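# Set the yellow wire apart from the other wires

## Task

Put the yellow wire down on the table on its own, at least a hand's width away from each of the other wires, and make sure no wire is left dangling over the table's edge.

## Robot and tools

Robot: two arms, left_arm and right_arm, each with a two-finger gripper and a wrist camera. left_arm stands on the +y side of the scene, right_arm on the -y side. Image left and right do not match these names.

Frames: the scene frame has its origin at table-top height, midway between the arm bases, a little behind the near table edge; +x points out over the table, +z up. Fixed cameras and the table use the scene frame. Every gripper pose, velocity, Hand target and wrist-camera pose in a result is given in that arm's own base frame. The bases sit near (0, +0.278, -0.01) for left_arm and (0, -0.311, -0.01) for right_arm, nearly level, so base axes roughly match scene axes. A gripper's fingers point along its own +z and spread along its own y. end_effector_position is the point between the pads, about 1 cm short of the fingertips.

The row of 14 numbers: every moving argument is one flat list for both arms: dx, dy, dz, rx, ry, rz, opening for left_arm, then the same seven for right_arm. Always send all 14, each between -1 and 1. The first six per arm are an offset, not a pose: a displacement measured from that arm's Hand target at the start of the action or move, along that arm's base axes, with rotation about the Hand target's position. Scale: 1.0 equals 0.6 m of travel or 180 degrees of turn; rx, ry, rz form one rotation vector. Offsets accumulate: sending the same offset twice moves twice. All zeros re-requests the current Hand target. Opening is absolute: +1 fully open (0.093 m), -1 closed. A 0 opening is a real command (half open), so to keep a gripper as it is, repeat its present opening from Tool commands.

Tools:
- execute_actions(actions, cameras): actions is a list of up to 15 rows per action, each row one 1/30 s control step, and a short table repeats its final row until 15 steps have passed. Every row in an action counts from the action's start pose. An empty list returns images and full status. cameras picks views by name, ["all"] or [].
- move(target, speed, blend, opening_speed, grip_force, blocking, cameras): target is one 14-number row or up to 15 rows; all rows count from the same starting Hand targets, not from each other. The gripper travels straight there. speed is in m/s (0.002 to 2.9, default 0.25), one value or one per target; rotations are limited to twice that in rad/s. blend in metres rounds corners in a list (0 means stop at each). opening_speed is the rate of opening change per second on the -1..+1 scale, at least 0.2. grip_force is newtons per pad, 10 to 50, one value or one per arm; it persists, and lower values close slowly. blocking=false returns after about 0.5 s while the motion continues. Whole move capped at 10 s.
- wait(seconds 0 to 10, cameras): lets time pass holding commands; ends early if a move finishes.
- stop(cameras): brakes a running move.
- zoom_image(camera, region [x0,y0,x1,y1] in pixels, max 504 by 504): closer look at the latest image of cam_head_left, cam_head_right, cam_high, cam_low, cam_left_wrist or cam_right_wrist (all 672x504).
- read_manual(section): licence text only.
- finished_scene(scene 1 or 2): ends the scene for good; nothing else may follow in that reply. The goal must hold with the robot idle.

Reading results: Hand target is the last commanded pose after clipping; the next offsets start there. The gripper often settles short of it; resend the gap as an offset if needed. grip_measured runs +1 open to -1 closed; the pads meet near -0.94 and each millimetre of object width adds about 0.0208. It can read up to 0.02 high. The move: line reports done, off_target, moving, held or fault, plus limits (paced means a clipped pose, held means withheld steps). done means within 10 mm and 2 degrees, but says nothing about contact. Joint velocities may be summarised as within noise. Joint torques include the arm's weight and wrap at ±28 N m for joints 1 to 3.

Control quirks: commanded orientation is clipped to 40 degrees from the measured one per step. Friction and gravity leave the gripper low or tilted, worse when stretched; tiny moves may not happen or go sideways. Check position and tilt after each move. Avoid sweeping near an arm's own base, which can flip its shoulder.

Things to avoid: dropping the wire or releasing it while it moves; letting any wire hang over or fall off the table; fast contacts, slamming, or pressing far past a contact; the two grippers, housings or wrist cameras touching each other (the clearance check does not guard those); one gripper closing on the other's fingers; hitting the bar, plate (up to 3 cm above the table) or rail near the bases; strain on a wrist camera cable. Motor heat builds when holding loads, stretching out or pushing at an unreachable target; MOTOR HOT appears at 75 °C, a fault folds the arm at 90 °C, and at 100 °C it collapses. Loose objects may occasionally be nudged by outside pushes. Thinking time lets the scene run on.

Each tool is called after "Request:" as name(argument=value, ...) on one line, values as JSON.

## Session

I'll start by looking at the scene.

Request:
execute_actions(actions=[])

Scene clock: 0.00 s.
left_arm: end_effector_position=(+0.3408, -0.2922, +0.2526) grip_measured=-0.917 end_effector_quat_wxyz=(+0.461, +0.506, +0.587, -0.432) | right_arm: end_effector_position=(+0.3775, +0.0019, +0.3966) grip_measured=+1.000 end_effector_quat_wxyz=(+0.703, -0.002, +0.712, +0.002)
Joint positions: left_arm=[-0.378 1.628 1.145 0.067 1.048 0.324 0.001] | right_arm=[0.005 1.053 1.04 0 0 0 0.093]
Joint velocities: within noise
Joint torques (N m): no reading
Motor temperatures (°C): left_arm=[25 28 28 29 25 28 28] | right_arm=[25 31 31 28 26 25 27]
Heat: left arm: 29 °C; right arm: 31 °C.
Hand target: left_arm +0.3436, -0.2899, +0.2611; +0.471, +0.506, +0.584, -0.426 | right_arm +0.3737, -0.0008, +0.4047; +0.708, +0.001, +0.706, -0.001
Tool commands: left_gripper/opening=-0.923595 right_gripper/opening=+1.0

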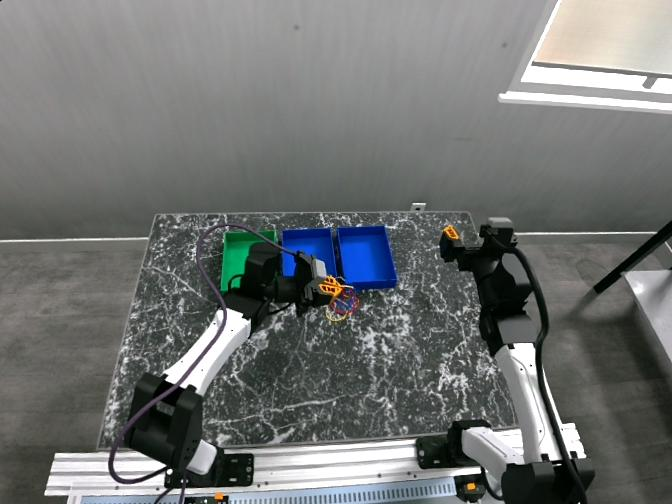

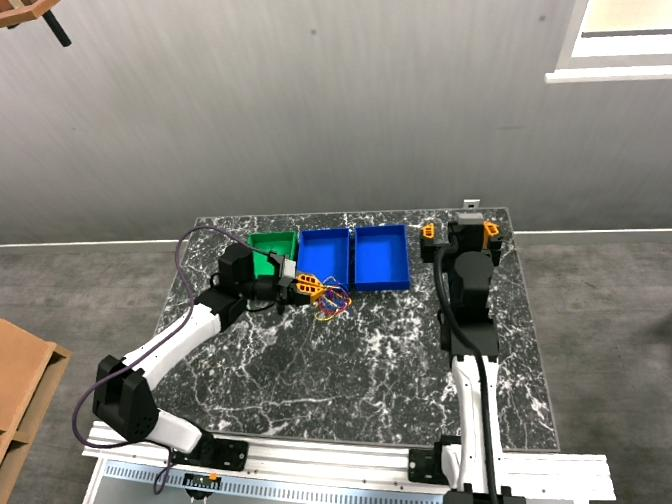

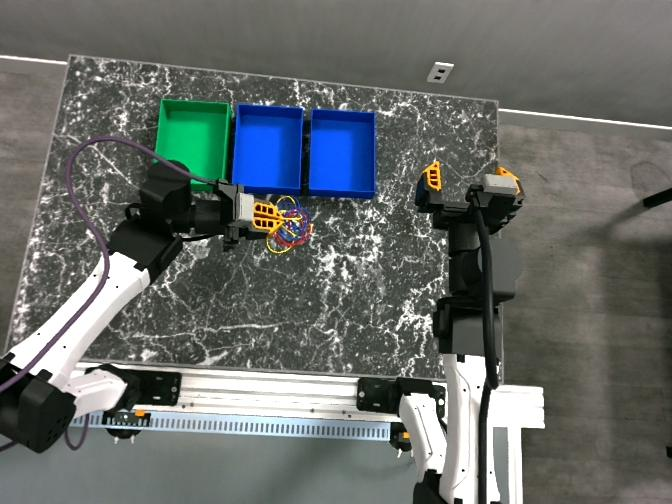

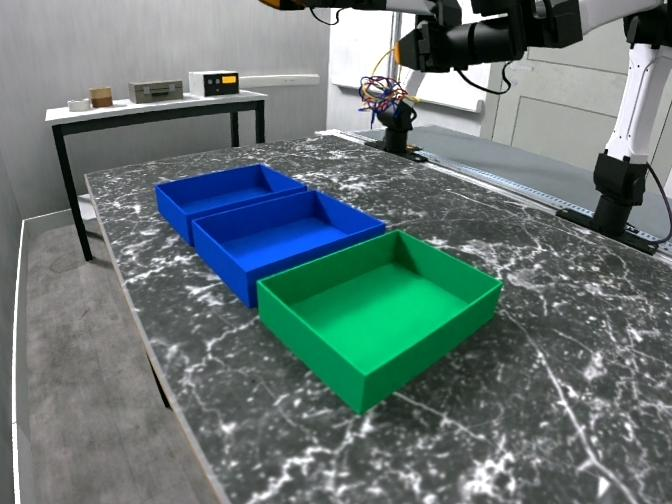

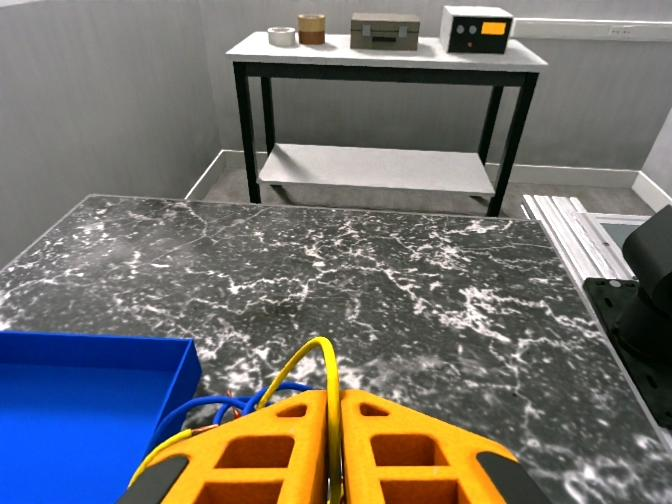

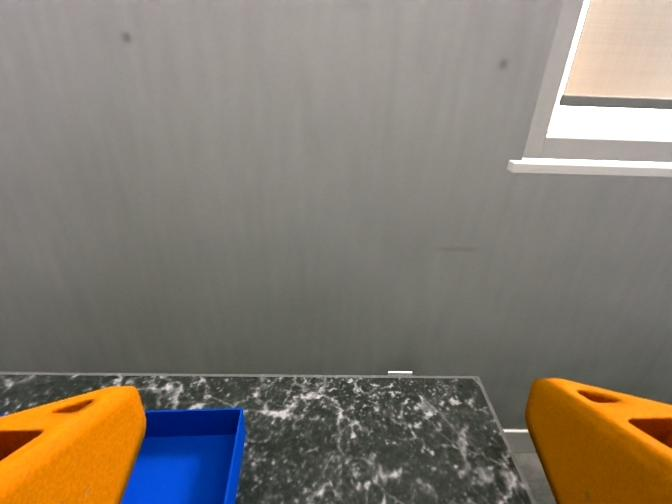

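Request:
zoom_image(camera="cam_high", region=[220, 160, 360, 280])

Request:
zoom_image(camera="cam_low", region=[320, 30, 480, 150])

Request:
zoom_image(camera="cam_head_right", region=[280, 250, 380, 340])

Request:
zoom_image(camera="cam_left_wrist", region=[120, 320, 460, 504])

Scaled by 3.600 from the camera's 672x504 image, which has a finer 960x720 frame.

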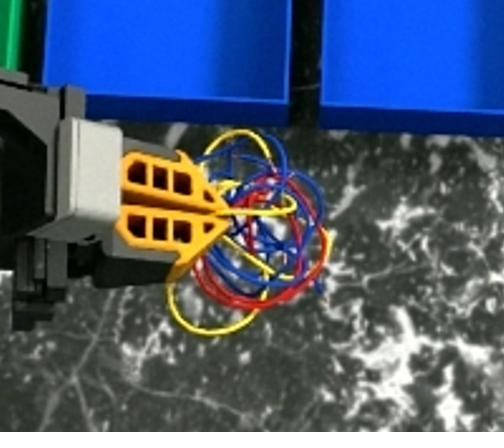

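Scaled by 3.150 from the camera's 672x504 image, which has a finer 960x720 frame.

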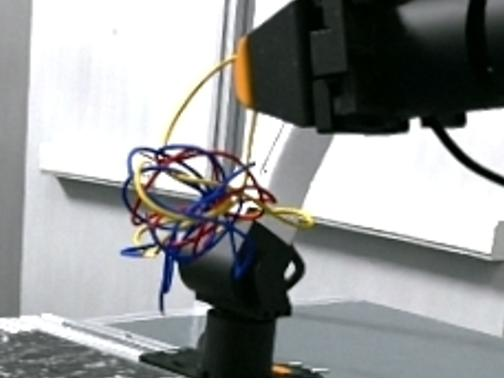

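Scaled by 5.040 from the camera's 672x504 image, which has a finer 960x720 frame.

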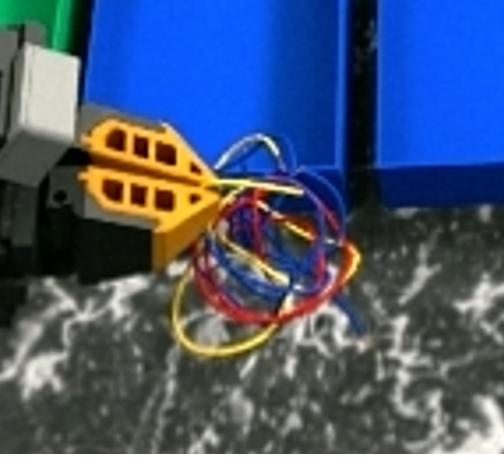

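Scaled by 1.482 from the camera's 672x504 image, which has a finer 960x720 frame.

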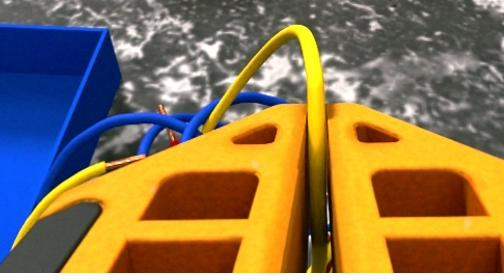

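Request:
move(target=[0, 0, 0, 0, 0, 0, -0.923595, -0.099, 0.249, -0.3553, 0, 0, 0.5, 1.0], speed=0.25, cameras=["all"])

Scene clock: 125.80 s.
left_arm: end_effector_position=(+0.3408, -0.2922, +0.2526) grip_measured=-0.917 end_effector_quat_wxyz=(+0.461, +0.506, +0.587, -0.432) | right_arm: end_effector_position=(+0.3113, +0.1492, +0.1852) grip_measured=+1.000 end_effector_quat_wxyz=(+0.507, -0.464, +0.537, +0.489)
Joint positions: left_arm=[-0.378 1.628 1.145 0.067 1.048 0.324 0.001] | right_arm=[-0.063 1.647 0.658 0.734 -1.541 -0.199 0.093]
Joint torques (N m): left_arm=[-0.23 -8.91 8.27 1.73 0.2 0.15] | right_arm=[0.9 -5.79 7.16 2.01 -0.41 -0.27]
Motor temperatures (°C): left_arm=[25 37 37 36 25 28 28] | right_arm=[25 32 38 48 26 25 26]
Heat: left arm: 37 °C; right arm: 48 °C.
Hand target: left_arm +0.3436, -0.2899, +0.2611; +0.471, +0.506, +0.584, -0.426 | right_arm +0.3143, +0.1487, +0.1915; +0.501, -0.499, +0.500, +0.500
Off the commanded pose: left_arm 0.009 m, 1 deg | right_arm 0.007 m, 6 deg.
joint sent to its limit (right arm) — joint 5 (wrist yaw), lower limit. The joint targets are off in position and orientation.
move: off_target (right_arm)
camera_calibration:
cam_right_wrist: T_world_to_cam=[[0.991522, -0.121761, -0.0453796, -0.285658], [-0.0976768, -0.468072, -0.878275, 0.297495], [0.0856988, 0.875262, -0.475997, 0.0179679], [0, 0, 0, 1]] pos_world=[0.310754, 0.0887404, 0.256872]

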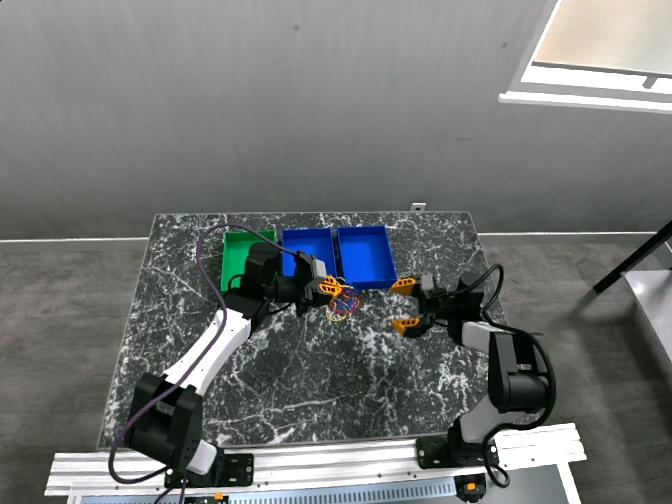

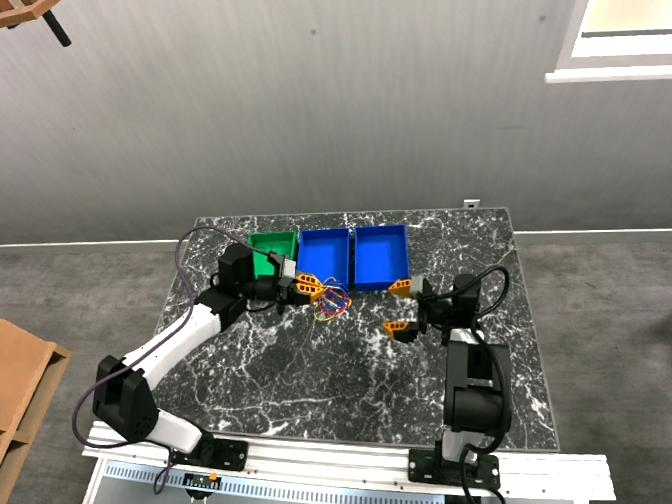

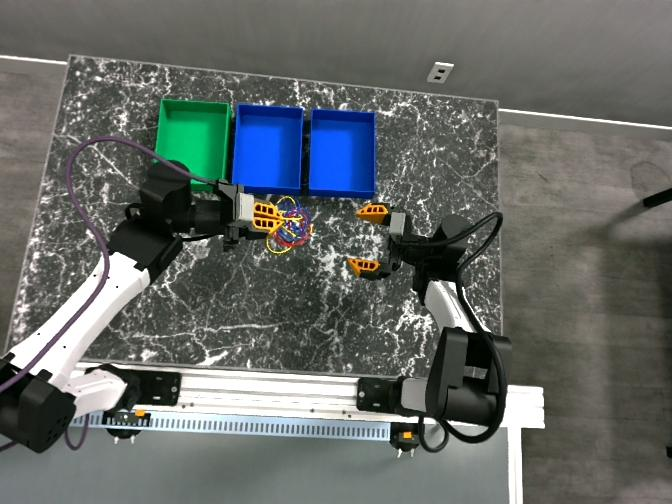

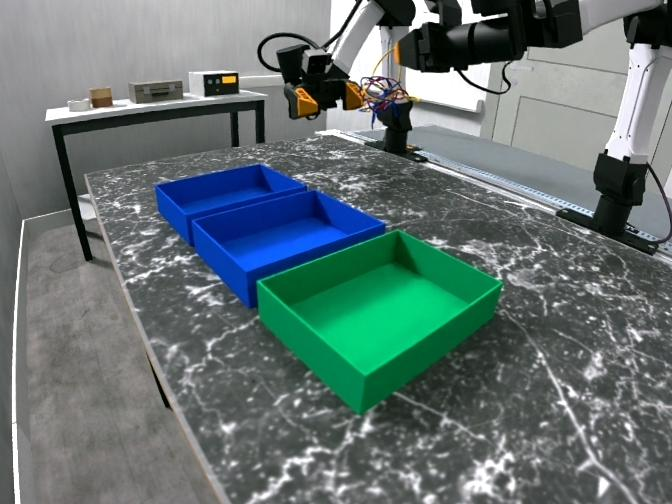

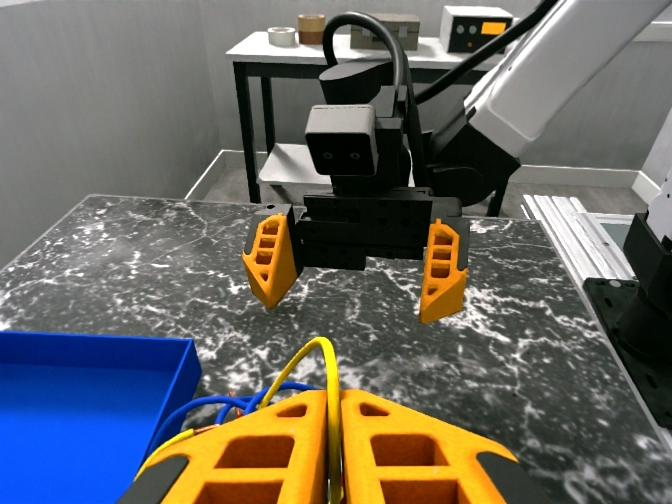

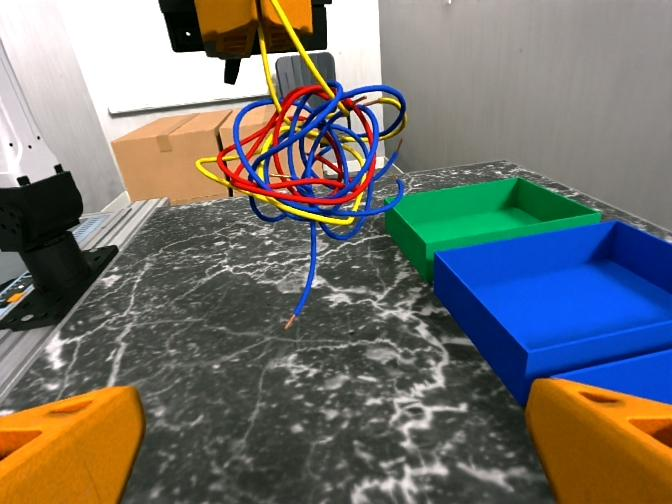

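Request:
zoom_image(camera="cam_right_wrist", region=[170, 0, 430, 195])

Request:
zoom_image(camera="cam_right_wrist", region=[180, 150, 430, 345])

Scaled by 1.938 from the camera's 672x504 image, which has a finer 960x720 frame.

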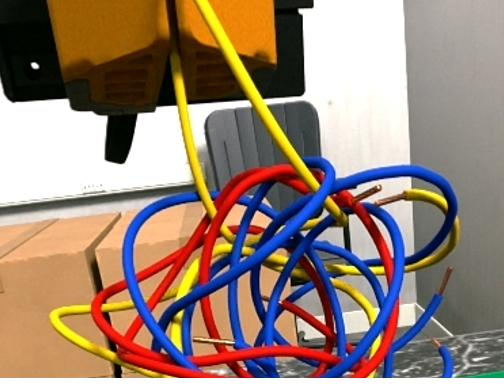

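Scaled by 2.016 from the camera's 672x504 image, which has a finer 960x720 frame.

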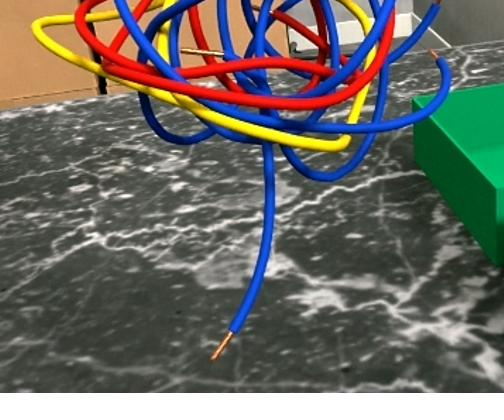

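Request:
move(target=[[0, 0, 0, 0, 0, 0, -1.0, -0.0022, 0.0, -0.0875, 0, 0, 0, 1.0], [0, 0, 0, 0, 0, 0, -1.0, -0.0022, 0.1955, -0.0875, 0, 0, 0, 1.0]], speed=0.15, blend=[0.02, 0], cameras=["cam_high", "cam_low", "cam_left_wrist", "cam_right_wrist"])

Scene clock: 257.60 s.
left_arm: end_effector_position=(+0.3408, -0.2922, +0.2526) grip_measured=-0.970 end_effector_quat_wxyz=(+0.461, +0.506, +0.587, -0.432) | right_arm: end_effector_position=(+0.3067, +0.2652, +0.1339) grip_measured=+1.000 end_effector_quat_wxyz=(+0.485, -0.499, +0.509, +0.507)
Joint positions: left_arm=[-0.378 1.628 1.145 0.067 1.048 0.324 0] | right_arm=[0.304 1.964 0.687 1.225 -1.278 -0.018 0.093]
Joint torques (N m): left_arm=[-0.16 -8.94 8.23 1.72 0.21 0.15] | right_arm=[0.64 -6.79 5.27 2.52 0.04 0.16]
Motor temperatures (°C): left_arm=[25 38 39 38 25 28 28] | right_arm=[24 35 38 43 27 25 26]
Heat: left arm: 39 °C; right arm: 43 °C.
Hand target: left_arm +0.3436, -0.2899, +0.2611; +0.471, +0.506, +0.584, -0.426 | right_arm +0.3130, +0.2660, +0.1390; +0.501, -0.499, +0.500, +0.500
Off the commanded pose: left_arm 0.009 m, 1 deg | right_arm 0.008 m, 2 deg.
move: done; blend cut to 0 m at target 1
camera_calibration:
cam_right_wrist: T_world_to_cam=[[0.999593, -0.0189179, -0.0213333, -0.30233], [-0.0278107, -0.481831, -0.875822, 0.288175], [0.00628961, 0.87606, -0.482162, -0.0826559], [0, 0, 0, 1]] pos_world=[0.310742, 0.205544, 0.206087]
Images, in order (width x height): cam_high 672x504, cam_low 672x504, cam_left_wrist 672x504, cam_right_wrist 672x504.

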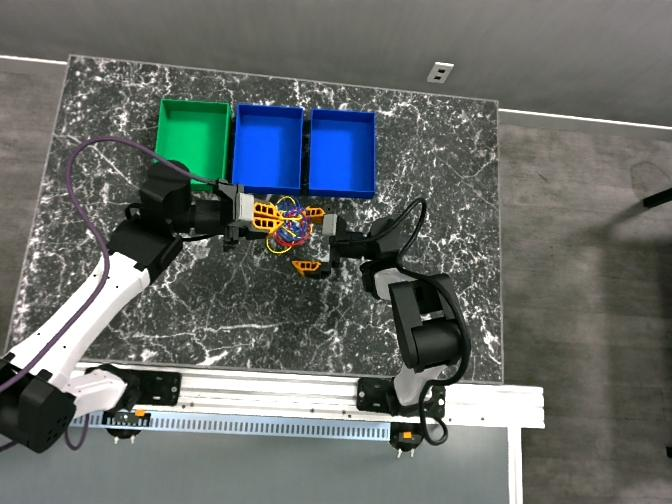

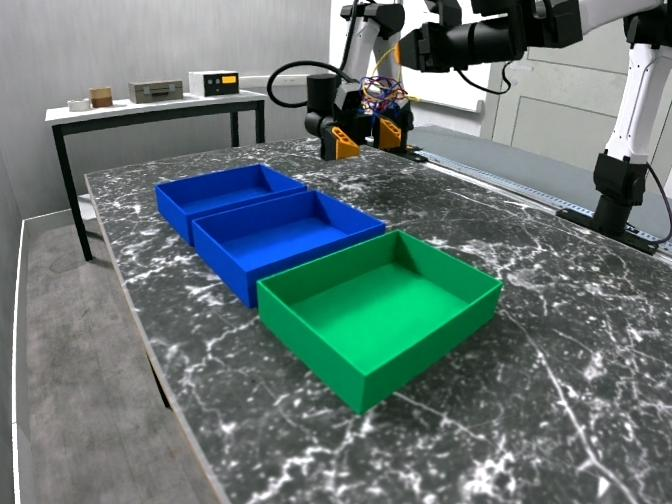

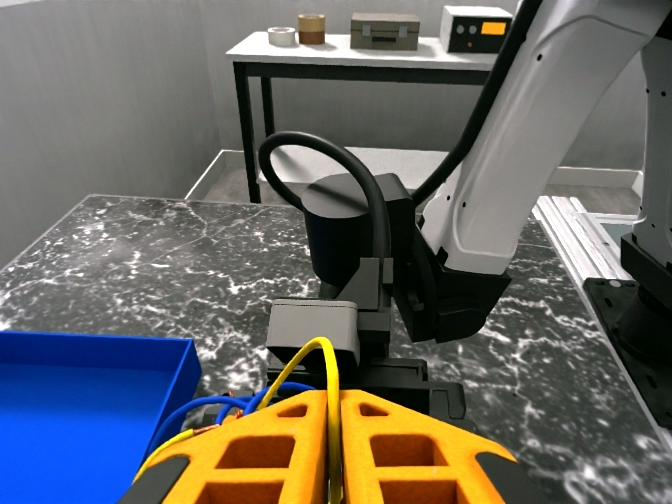

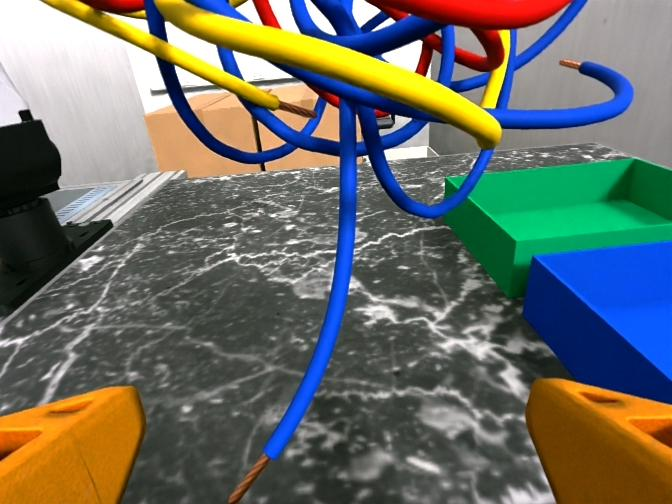

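Request:
move(target=[[0, 0, 0, 0, 0, 0, -1.0, 0, -0.015, 0.02, 0, 0, 0, 1.0], [0, 0, 0, 0, 0, 0, -1.0, 0, -0.015, 0.02, 0, 0, 0, -1.0]], speed=0.1, cameras=["cam_low", "cam_right_wrist"])

Scene clock: 309.20 s.
left_arm: end_effector_position=(+0.3408, -0.2922, +0.2526) grip_measured=-0.970 end_effector_quat_wxyz=(+0.461, +0.506, +0.587, -0.432) | right_arm: end_effector_position=(+0.3096, +0.2615, +0.1340) grip_measured=-0.988 end_effector_quat_wxyz=(+0.486, -0.494, +0.513, +0.506)
Joint positions: left_arm=[-0.378 1.628 1.145 0.067 1.048 0.324 0] | right_arm=[0.292 1.964 0.687 1.226 -1.28 -0.01 0]
Joint torques (N m): left_arm=[-0.23 -8.95 8.28 1.72 0.2 0.15] | right_arm=[-0.59 -10.99 5.15 2.15 -0.26 0.12]
Heat: left arm: 40 °C; right arm: 46 °C.
Hand target: left_arm +0.3436, -0.2899, +0.2611; +0.471, +0.506, +0.584, -0.426 | right_arm +0.3130, +0.2570, +0.1511; +0.501, -0.499, +0.500, +0.500
Off the commanded pose: left_arm 0.009 m, 1 deg | right_arm 0.018 m, 2 deg.
move: off_target (right_arm); target 2's new opening was sent with right_arm's hand 0.018 m and 2 deg from that target
camera_calibration:
cam_right_wrist: T_world_to_cam=[[0.999157, -0.0290177, -0.0290351, -0.301449], [-0.0394249, -0.481328, -0.875654, 0.290004], [0.011434, 0.87606, -0.482066, -0.0809243], [0, 0, 0, 1]] pos_world=[0.313553, 0.201734, 0.20618]
Images, in order (width x height): cam_low 672x504, cam_right_wrist 672x504.

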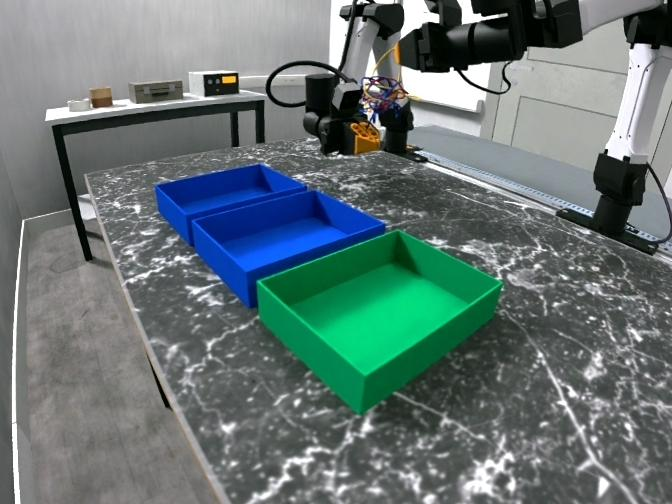

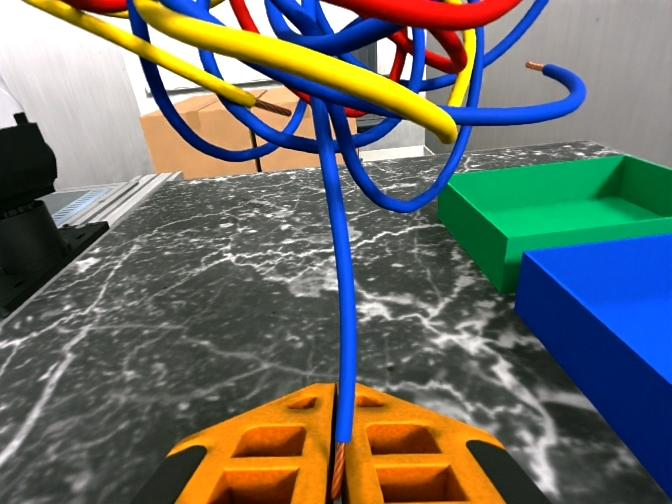

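Request:
move(target=[0, 0, 0, 0, 0, 0, -1.0, 0, -0.2, -0.02, 0, 0, 0, -1.0], speed=0.1, cameras=["cam_high", "cam_low", "cam_left_wrist", "cam_right_wrist"])

Scene clock: 327.30 s.
left_arm: end_effector_position=(+0.3408, -0.2922, +0.2526) grip_measured=-0.970 end_effector_quat_wxyz=(+0.461, +0.506, +0.587, -0.432) | right_arm: end_effector_position=(+0.3146, +0.1420, +0.1284) grip_measured=-0.988 end_effector_quat_wxyz=(+0.509, -0.453, +0.545, +0.489)
Joint positions: left_arm=[-0.378 1.628 1.145 0.067 1.048 0.324 0] | right_arm=[-0.086 1.914 0.574 1.226 -1.544 -0.042 0]
Joint torques (N m): left_arm=[-0.23 -8.9 8.24 1.73 0.2 0.16] | right_arm=[-0.59 -9.81 3.1 2.04 -0.32 -0.24]
Heat: left arm: 40 °C; right arm: 45 °C.
Hand target: left_arm +0.3436, -0.2899, +0.2611; +0.471, +0.506, +0.584, -0.426 | right_arm +0.3130, +0.1370, +0.1391; +0.501, -0.499, +0.500, +0.500
Off the commanded pose: left_arm 0.009 m, 1 deg | right_arm 0.012 m, 8 deg.
joint sent to its limit (right arm) — joint 5 (wrist yaw), lower limit. The joint targets are off in position and orientation.
move: off_target (right_arm)
camera_calibration:
cam_right_wrist: T_world_to_cam=[[0.987929, -0.142011, -0.0618814, -0.286205], [-0.121256, -0.460333, -0.879426, 0.251076], [0.0964023, 0.876314, -0.471996, -0.00705688], [0, 0, 0, 1]] pos_world=[0.313875, 0.0811185, 0.199762]
Images, in order (width x height): cam_high 672x504, cam_low 672x504, cam_left_wrist 672x504, cam_right_wrist 672x504.

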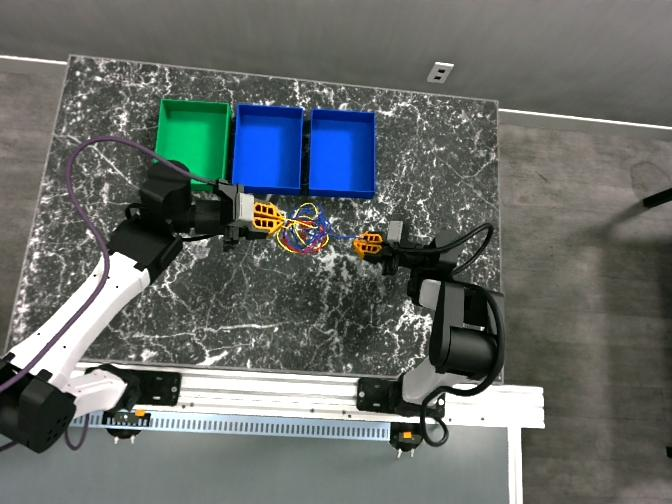

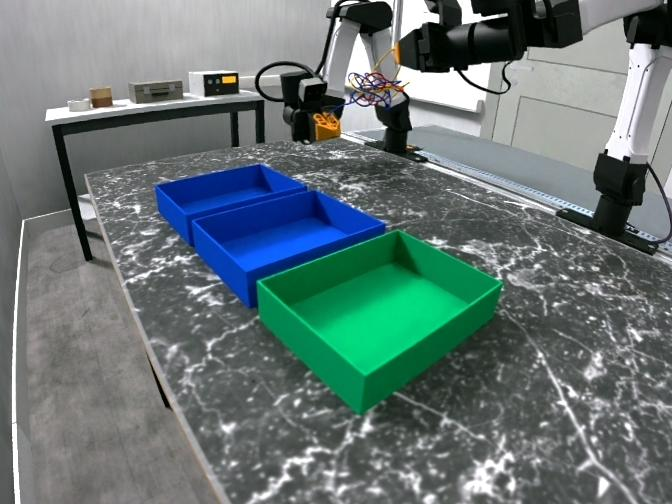

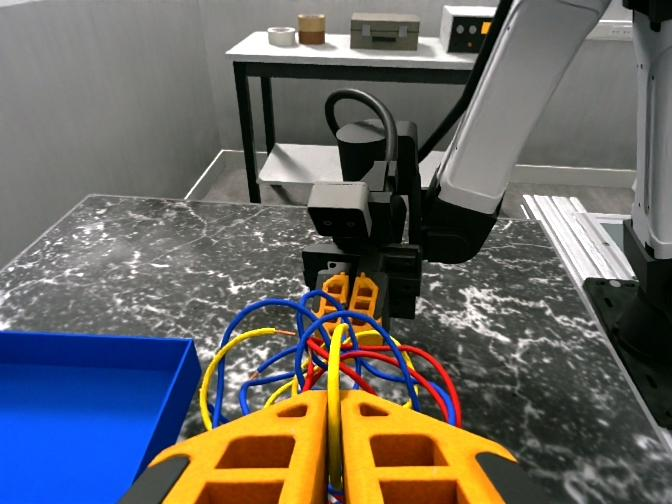

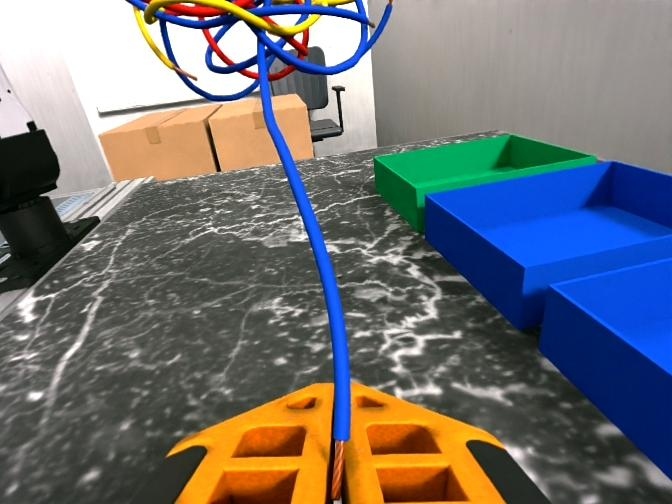

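Request:
move(target=[0, 0, 0, 0, 0, 0, -1.0, 0, -0.2, -0.02, 0, 0, -0.15, -1.0], speed=0.12, cameras=["cam_high", "cam_low", "cam_left_wrist", "cam_right_wrist"])

Scene clock: 342.30 s.
left_arm: end_effector_position=(+0.3381, -0.2953, +0.2526) grip_measured=-0.970 end_effector_quat_wxyz=(+0.459, +0.509, +0.585, -0.434) | right_arm: end_effector_position=(+0.3131, +0.0260, +0.1201) grip_measured=-0.988 end_effector_quat_wxyz=(+0.596, -0.345, +0.618, +0.378)
Joint positions: left_arm=[-0.387 1.628 1.145 0.067 1.048 0.324 0] | right_arm=[-0.483 1.851 0.436 1.226 -1.557 -0.133 0]
Joint torques (N m): left_arm=[0.49 -8.95 8.24 1.73 0.21 0.15] | right_arm=[-1.87 -8.12 2.85 1.98 -0.23 -0.24]
Motor temperatures (°C): left_arm=[25 39 40 39 25 28 28] | right_arm=[24 40 36 45 26 25 26]
Heat: left arm: 40 °C; right arm: 45 °C.
Hand target: left_arm +0.3436, -0.2899, +0.2611; +0.471, +0.506, +0.584, -0.426 | right_arm +0.3130, +0.0170, +0.1270; +0.604, -0.368, +0.603, +0.369
Off the commanded pose: left_arm 0.011 m, 2 deg | right_arm 0.011 m, 3 deg.
joint read past its limit (right arm) — joint 5 (wrist yaw), lower limit.
joint sent to its limit (right arm) — joint 5 (wrist yaw), lower limit. The joint targets are off in position and orientation.
move: off_target (left_arm, right_arm)
camera_calibration:
cam_left_wrist: T_world_to_cam=[[-0.995163, -0.0978993, 0.00817956, 0.304983], [-0.0655078, 0.599234, -0.797889, 0.438064], [0.0732113, -0.794565, -0.602749, -0.0252422], [0, 0, 0, 1]] pos_world=[0.334052, -0.252702, 0.331817]
cam_right_wrist: T_world_to_cam=[[0.863421, -0.502394, -0.0458721, -0.255364], [-0.272404, -0.387753, -0.880593, 0.235839], [0.424617, 0.772818, -0.471648, -0.00929999], [0, 0, 0, 1]] pos_world=[0.288679, -0.0296591, 0.191577]
Images, in order (width x height): cam_high 672x504, cam_low 672x504, cam_left_wrist 672x504, cam_right_wrist 672x504.

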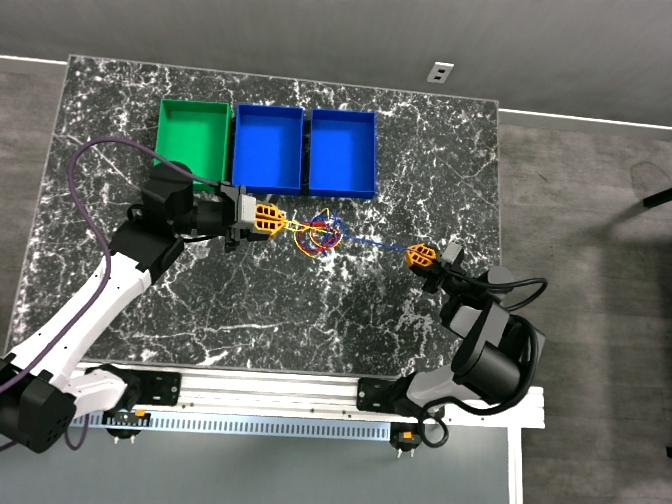

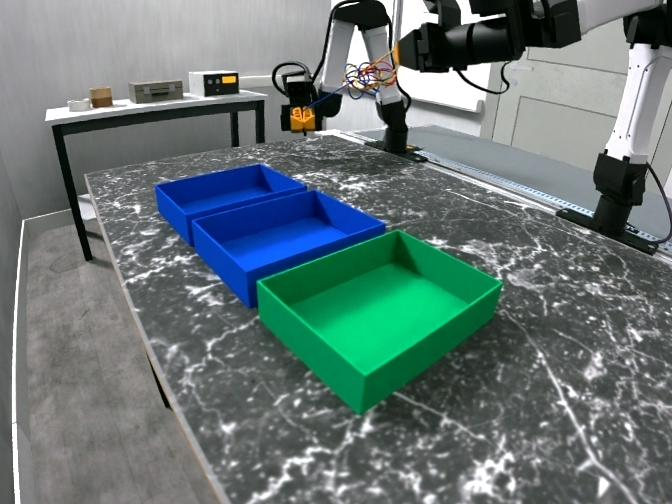

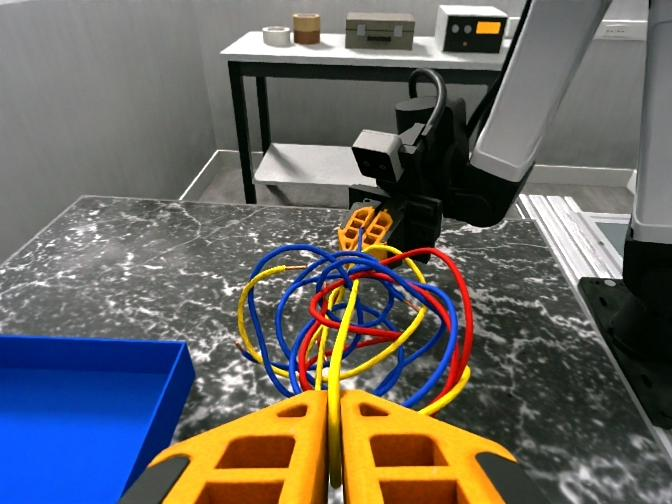

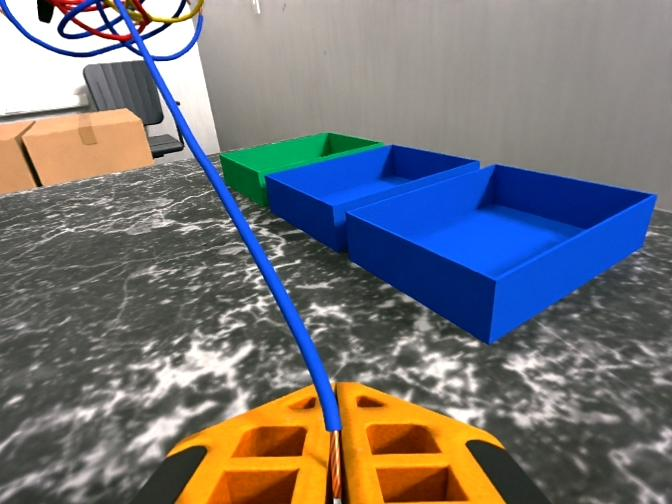

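Request:
move(target=[0, 0.1667, 0, 0, 0, 0, -1.0, 0, -0.15, 0.0, 0, 0, -0.12, -1.0], speed=0.08, cameras=["cam_high", "cam_low", "cam_left_wrist", "cam_right_wrist"])

Scene clock: 360.90 s.
left_arm: end_effector_position=(+0.3348, -0.2088, +0.2311) grip_measured=-0.970 end_effector_quat_wxyz=(+0.434, +0.504, +0.598, -0.447) | right_arm: end_effector_position=(+0.3090, -0.0478, +0.1217) grip_measured=-0.988 end_effector_quat_wxyz=(+0.641, -0.272, +0.654, +0.295)
Joint positions: left_arm=[-0.139 1.609 1.154 -0.379 1.265 0.71 0] | right_arm=[-0.722 1.838 0.422 1.243 -1.548 -0.137 0]
Joint torques (N m): left_arm=[3.7 -11.14 10.56 1.21 0.71 0.3] | right_arm=[-5.01 -7.23 3.74 1.93 0.39 0.02]
Heat: left arm: 40 °C; right arm: 44 °C.
Hand target: left_arm +0.3435, -0.1899, +0.2611; +0.471, +0.506, +0.584, -0.426 | right_arm +0.3130, -0.0730, +0.1270; +0.663, -0.249, +0.661, +0.249
Off the commanded pose: left_arm 0.036 m, 5 deg | right_arm 0.026 m, 6 deg.
move: off_target (left_arm, right_arm)
camera_calibration:
cam_left_wrist: T_world_to_cam=[[-0.994305, -0.0836049, 0.0660854, 0.299685], [-0.103627, 0.61378, -0.782646, 0.38115], [0.0248711, -0.785037, -0.618949, 0.0526926], [0, 0, 0, 1]] pos_world=[0.336165, -0.167522, 0.311115]
cam_right_wrist: T_world_to_cam=[[0.713979, -0.699654, -0.0268065, -0.254409], [-0.347812, -0.321185, -0.880833, 0.233949], [0.607669, 0.63822, -0.472668, -0.0126011], [0, 0, 0, 1]] pos_world=[0.27067, -0.0948148, 0.193294]
Images, in order (width x height): cam_high 672x504, cam_low 672x504, cam_left_wrist 672x504, cam_right_wrist 672x504.

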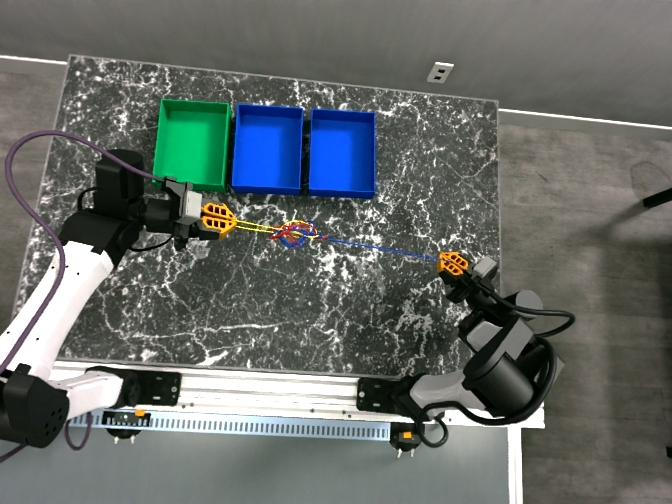

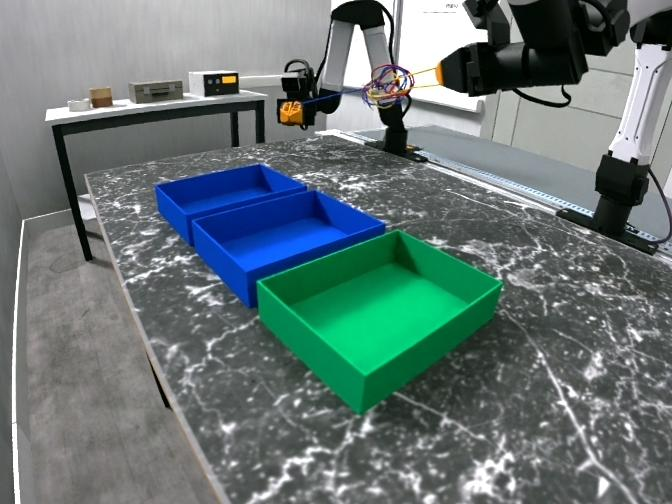

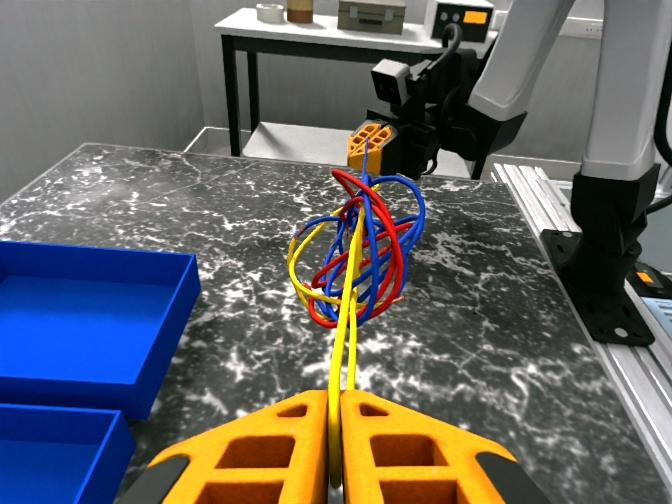

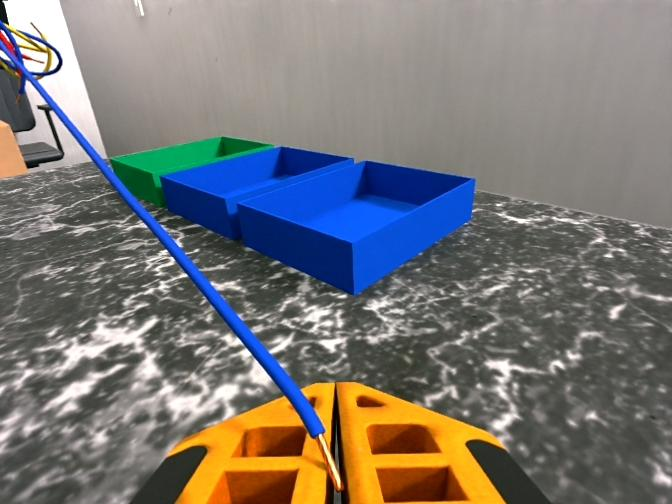

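Request:
zoom_image(camera="cam_left_wrist", region=[260, 120, 460, 420])

Request:
zoom_image(camera="cam_high", region=[210, 190, 350, 270])

Request:
zoom_image(camera="cam_low", region=[290, 40, 450, 130])

Scaled by 1.680 from the camera's 672x504 image, which has a finer 960x720 frame.

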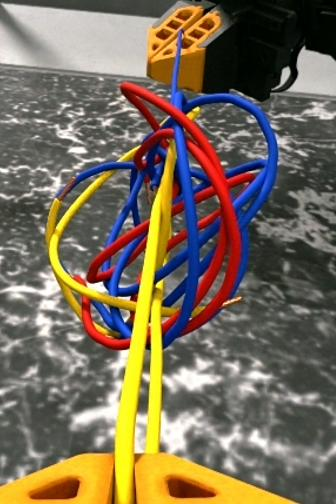

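Scaled by 3.600 from the camera's 672x504 image, which has a finer 960x720 frame.

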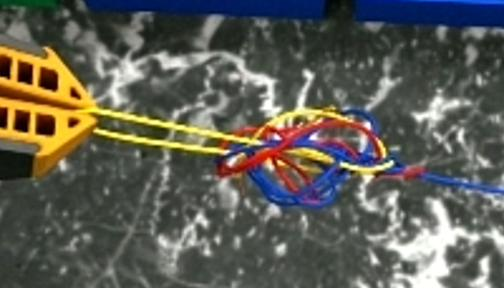

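Scaled by 3.150 from the camera's 672x504 image, which has a finer 960x720 frame.

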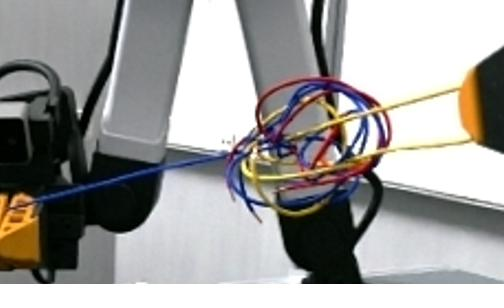

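Request:
move(target=[0, -0.1, 0, 0, 0, 0, -1.0, 0, 0.0833, 0.0, 0, 0, 0.0, -1.0], speed=0.08, cameras=["cam_high", "cam_low", "cam_left_wrist"])

Scene clock: 450.90 s.
left_arm: end_effector_position=(+0.3392, -0.2515, +0.2540) grip_measured=-0.970 end_effector_quat_wxyz=(+0.448, +0.504, +0.589, -0.445) | right_arm: end_effector_position=(+0.3115, -0.0219, +0.1227) grip_measured=-0.988 end_effector_quat_wxyz=(+0.649, -0.243, +0.671, +0.264)
Joint positions: left_arm=[-0.261 1.597 1.154 -0.106 1.174 0.439 0] | right_arm=[-0.626 1.785 0.298 1.399 -1.359 -0.048 0]
Joint torques (N m): left_arm=[-0.57 -9.39 6.43 2.03 0.06 0.1] | right_arm=[1.16 -4.55 2.55 2.7 0.09 0.16]
Motor temperatures (°C): left_arm=[27 46 42 36 26 28 28] | right_arm=[26 40 35 43 27 25 27]
Heat: left arm: 46 °C; right arm: 43 °C.
Hand target: left_arm +0.3436, -0.2499, +0.2611; +0.471, +0.506, +0.584, -0.426 | right_arm +0.3130, -0.0231, +0.1271; +0.663, -0.249, +0.661, +0.249
Off the commanded pose: left_arm 0.008 m, 3 deg | right_arm 0.005 m, 3 deg.
move: off_target (left_arm, right_arm)
camera_calibration:
cam_left_wrist: T_world_to_cam=[[-0.995264, -0.0882446, 0.0407674, 0.304596], [-0.0856401, 0.597591, -0.797214, 0.419301], [0.0459877, -0.79693, -0.602318, 0.0189317], [0, 0, 0, 1]] pos_world=[0.338191, -0.208604, 0.333258]
Images, in order (width x height): cam_high 672x504, cam_low 672x504, cam_left_wrist 672x504.

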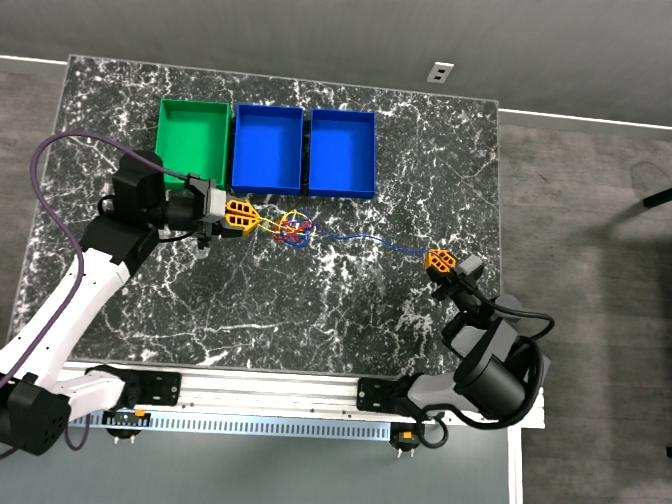

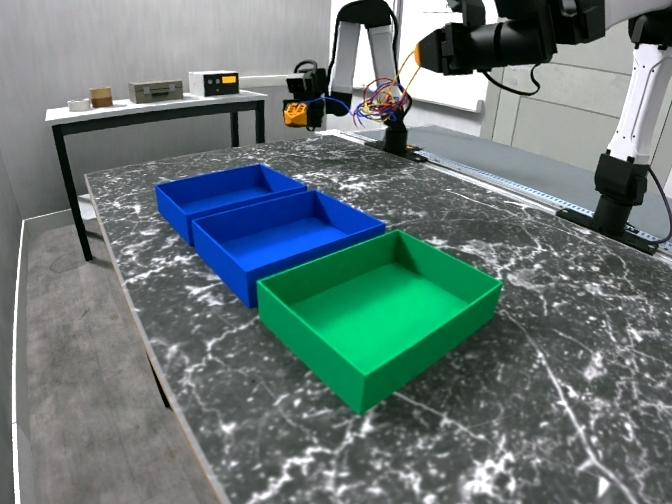

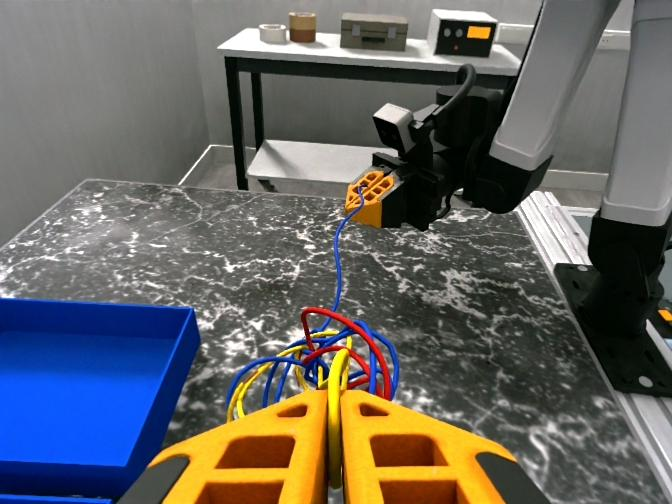

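Request:
move(target=[0, 0, 0, 0, 0, 0, -1.0, 0, 0, -0.1375, -0.1465, 0.167, 0, -1.0], speed=0.12, cameras=["cam_high", "cam_low", "cam_right_wrist"])

Scene clock: 576.10 s.
left_arm: end_effector_position=(+0.3393, -0.2515, +0.2540) grip_measured=-0.970 end_effector_quat_wxyz=(+0.449, +0.503, +0.589, -0.445) | right_arm: end_effector_position=(+0.3091, -0.0188, +0.0430) grip_measured=-0.988 end_effector_quat_wxyz=(+0.403, -0.313, +0.846, +0.157)
Joint positions: left_arm=[-0.261 1.597 1.154 -0.106 1.173 0.439 0] | right_arm=[-0.466 1.539 0.603 -0.203 -0.811 -0.987 0]
Joint torques (N m): left_arm=[-0.57 -9.35 6.39 2.02 0.07 0.1] | right_arm=[0.96 -4.31 7.5 1.09 -0.36 -0.27]
Motor temperatures (°C): left_arm=[25 43 37 41 25 28 28] | right_arm=[25 34 34 49 26 25 27]
Heat: left arm: 43 °C; right arm: 49 °C.
Hand target: left_arm +0.3436, -0.2499, +0.2611; +0.471, +0.506, +0.584, -0.426 | right_arm +0.3130, -0.0231, +0.0445; +0.397, -0.319, +0.848, +0.149
Off the commanded pose: left_arm 0.008 m, 3 deg | right_arm 0.006 m, 1 deg.
move: off_target (left_arm)
camera_calibration:
cam_right_wrist: T_world_to_cam=[[0.642677, -0.766039, 0.0122673, -0.217247], [-0.700385, -0.593935, -0.395857, 0.25701], [0.310528, 0.245817, -0.91823, 0.0351759], [0, 0, 0, 1]] pos_world=[0.308702, -0.0224196, 0.136704]
Images, in order (width x height): cam_high 672x504, cam_low 672x504, cam_right_wrist 672x504.

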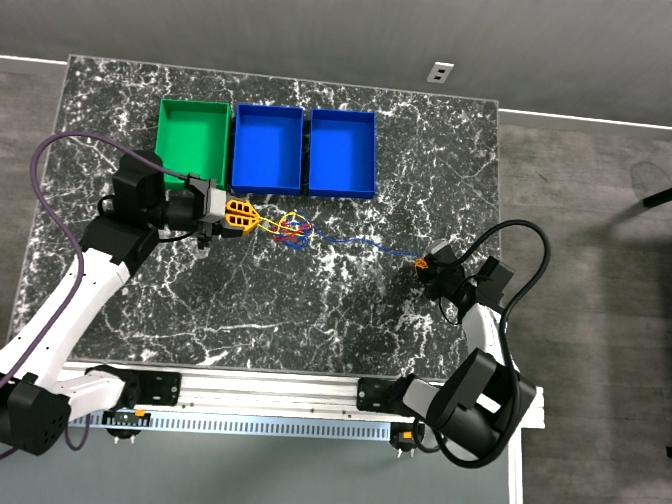

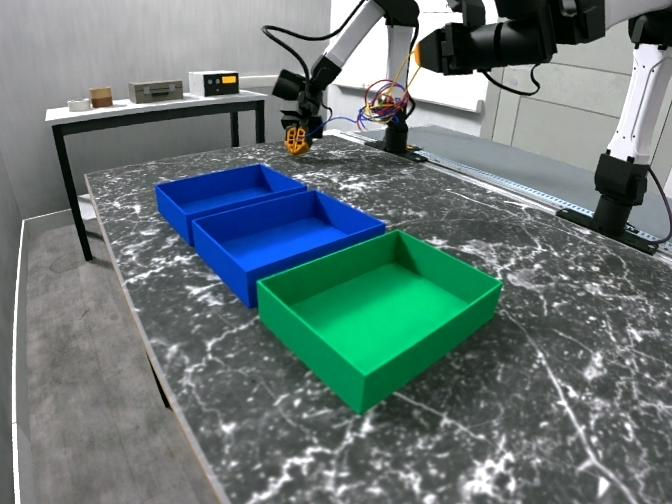

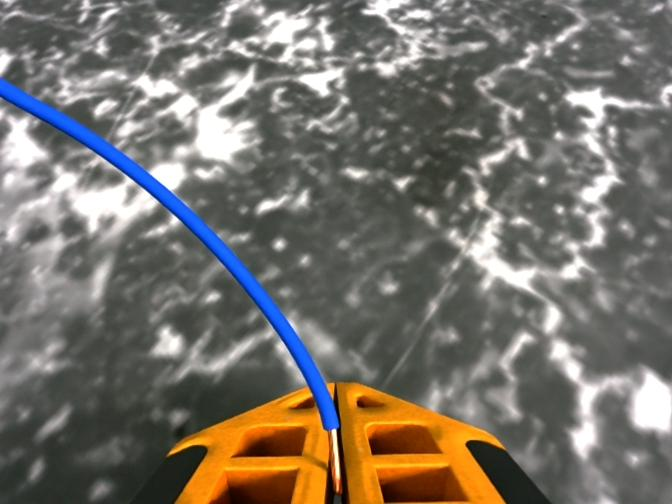

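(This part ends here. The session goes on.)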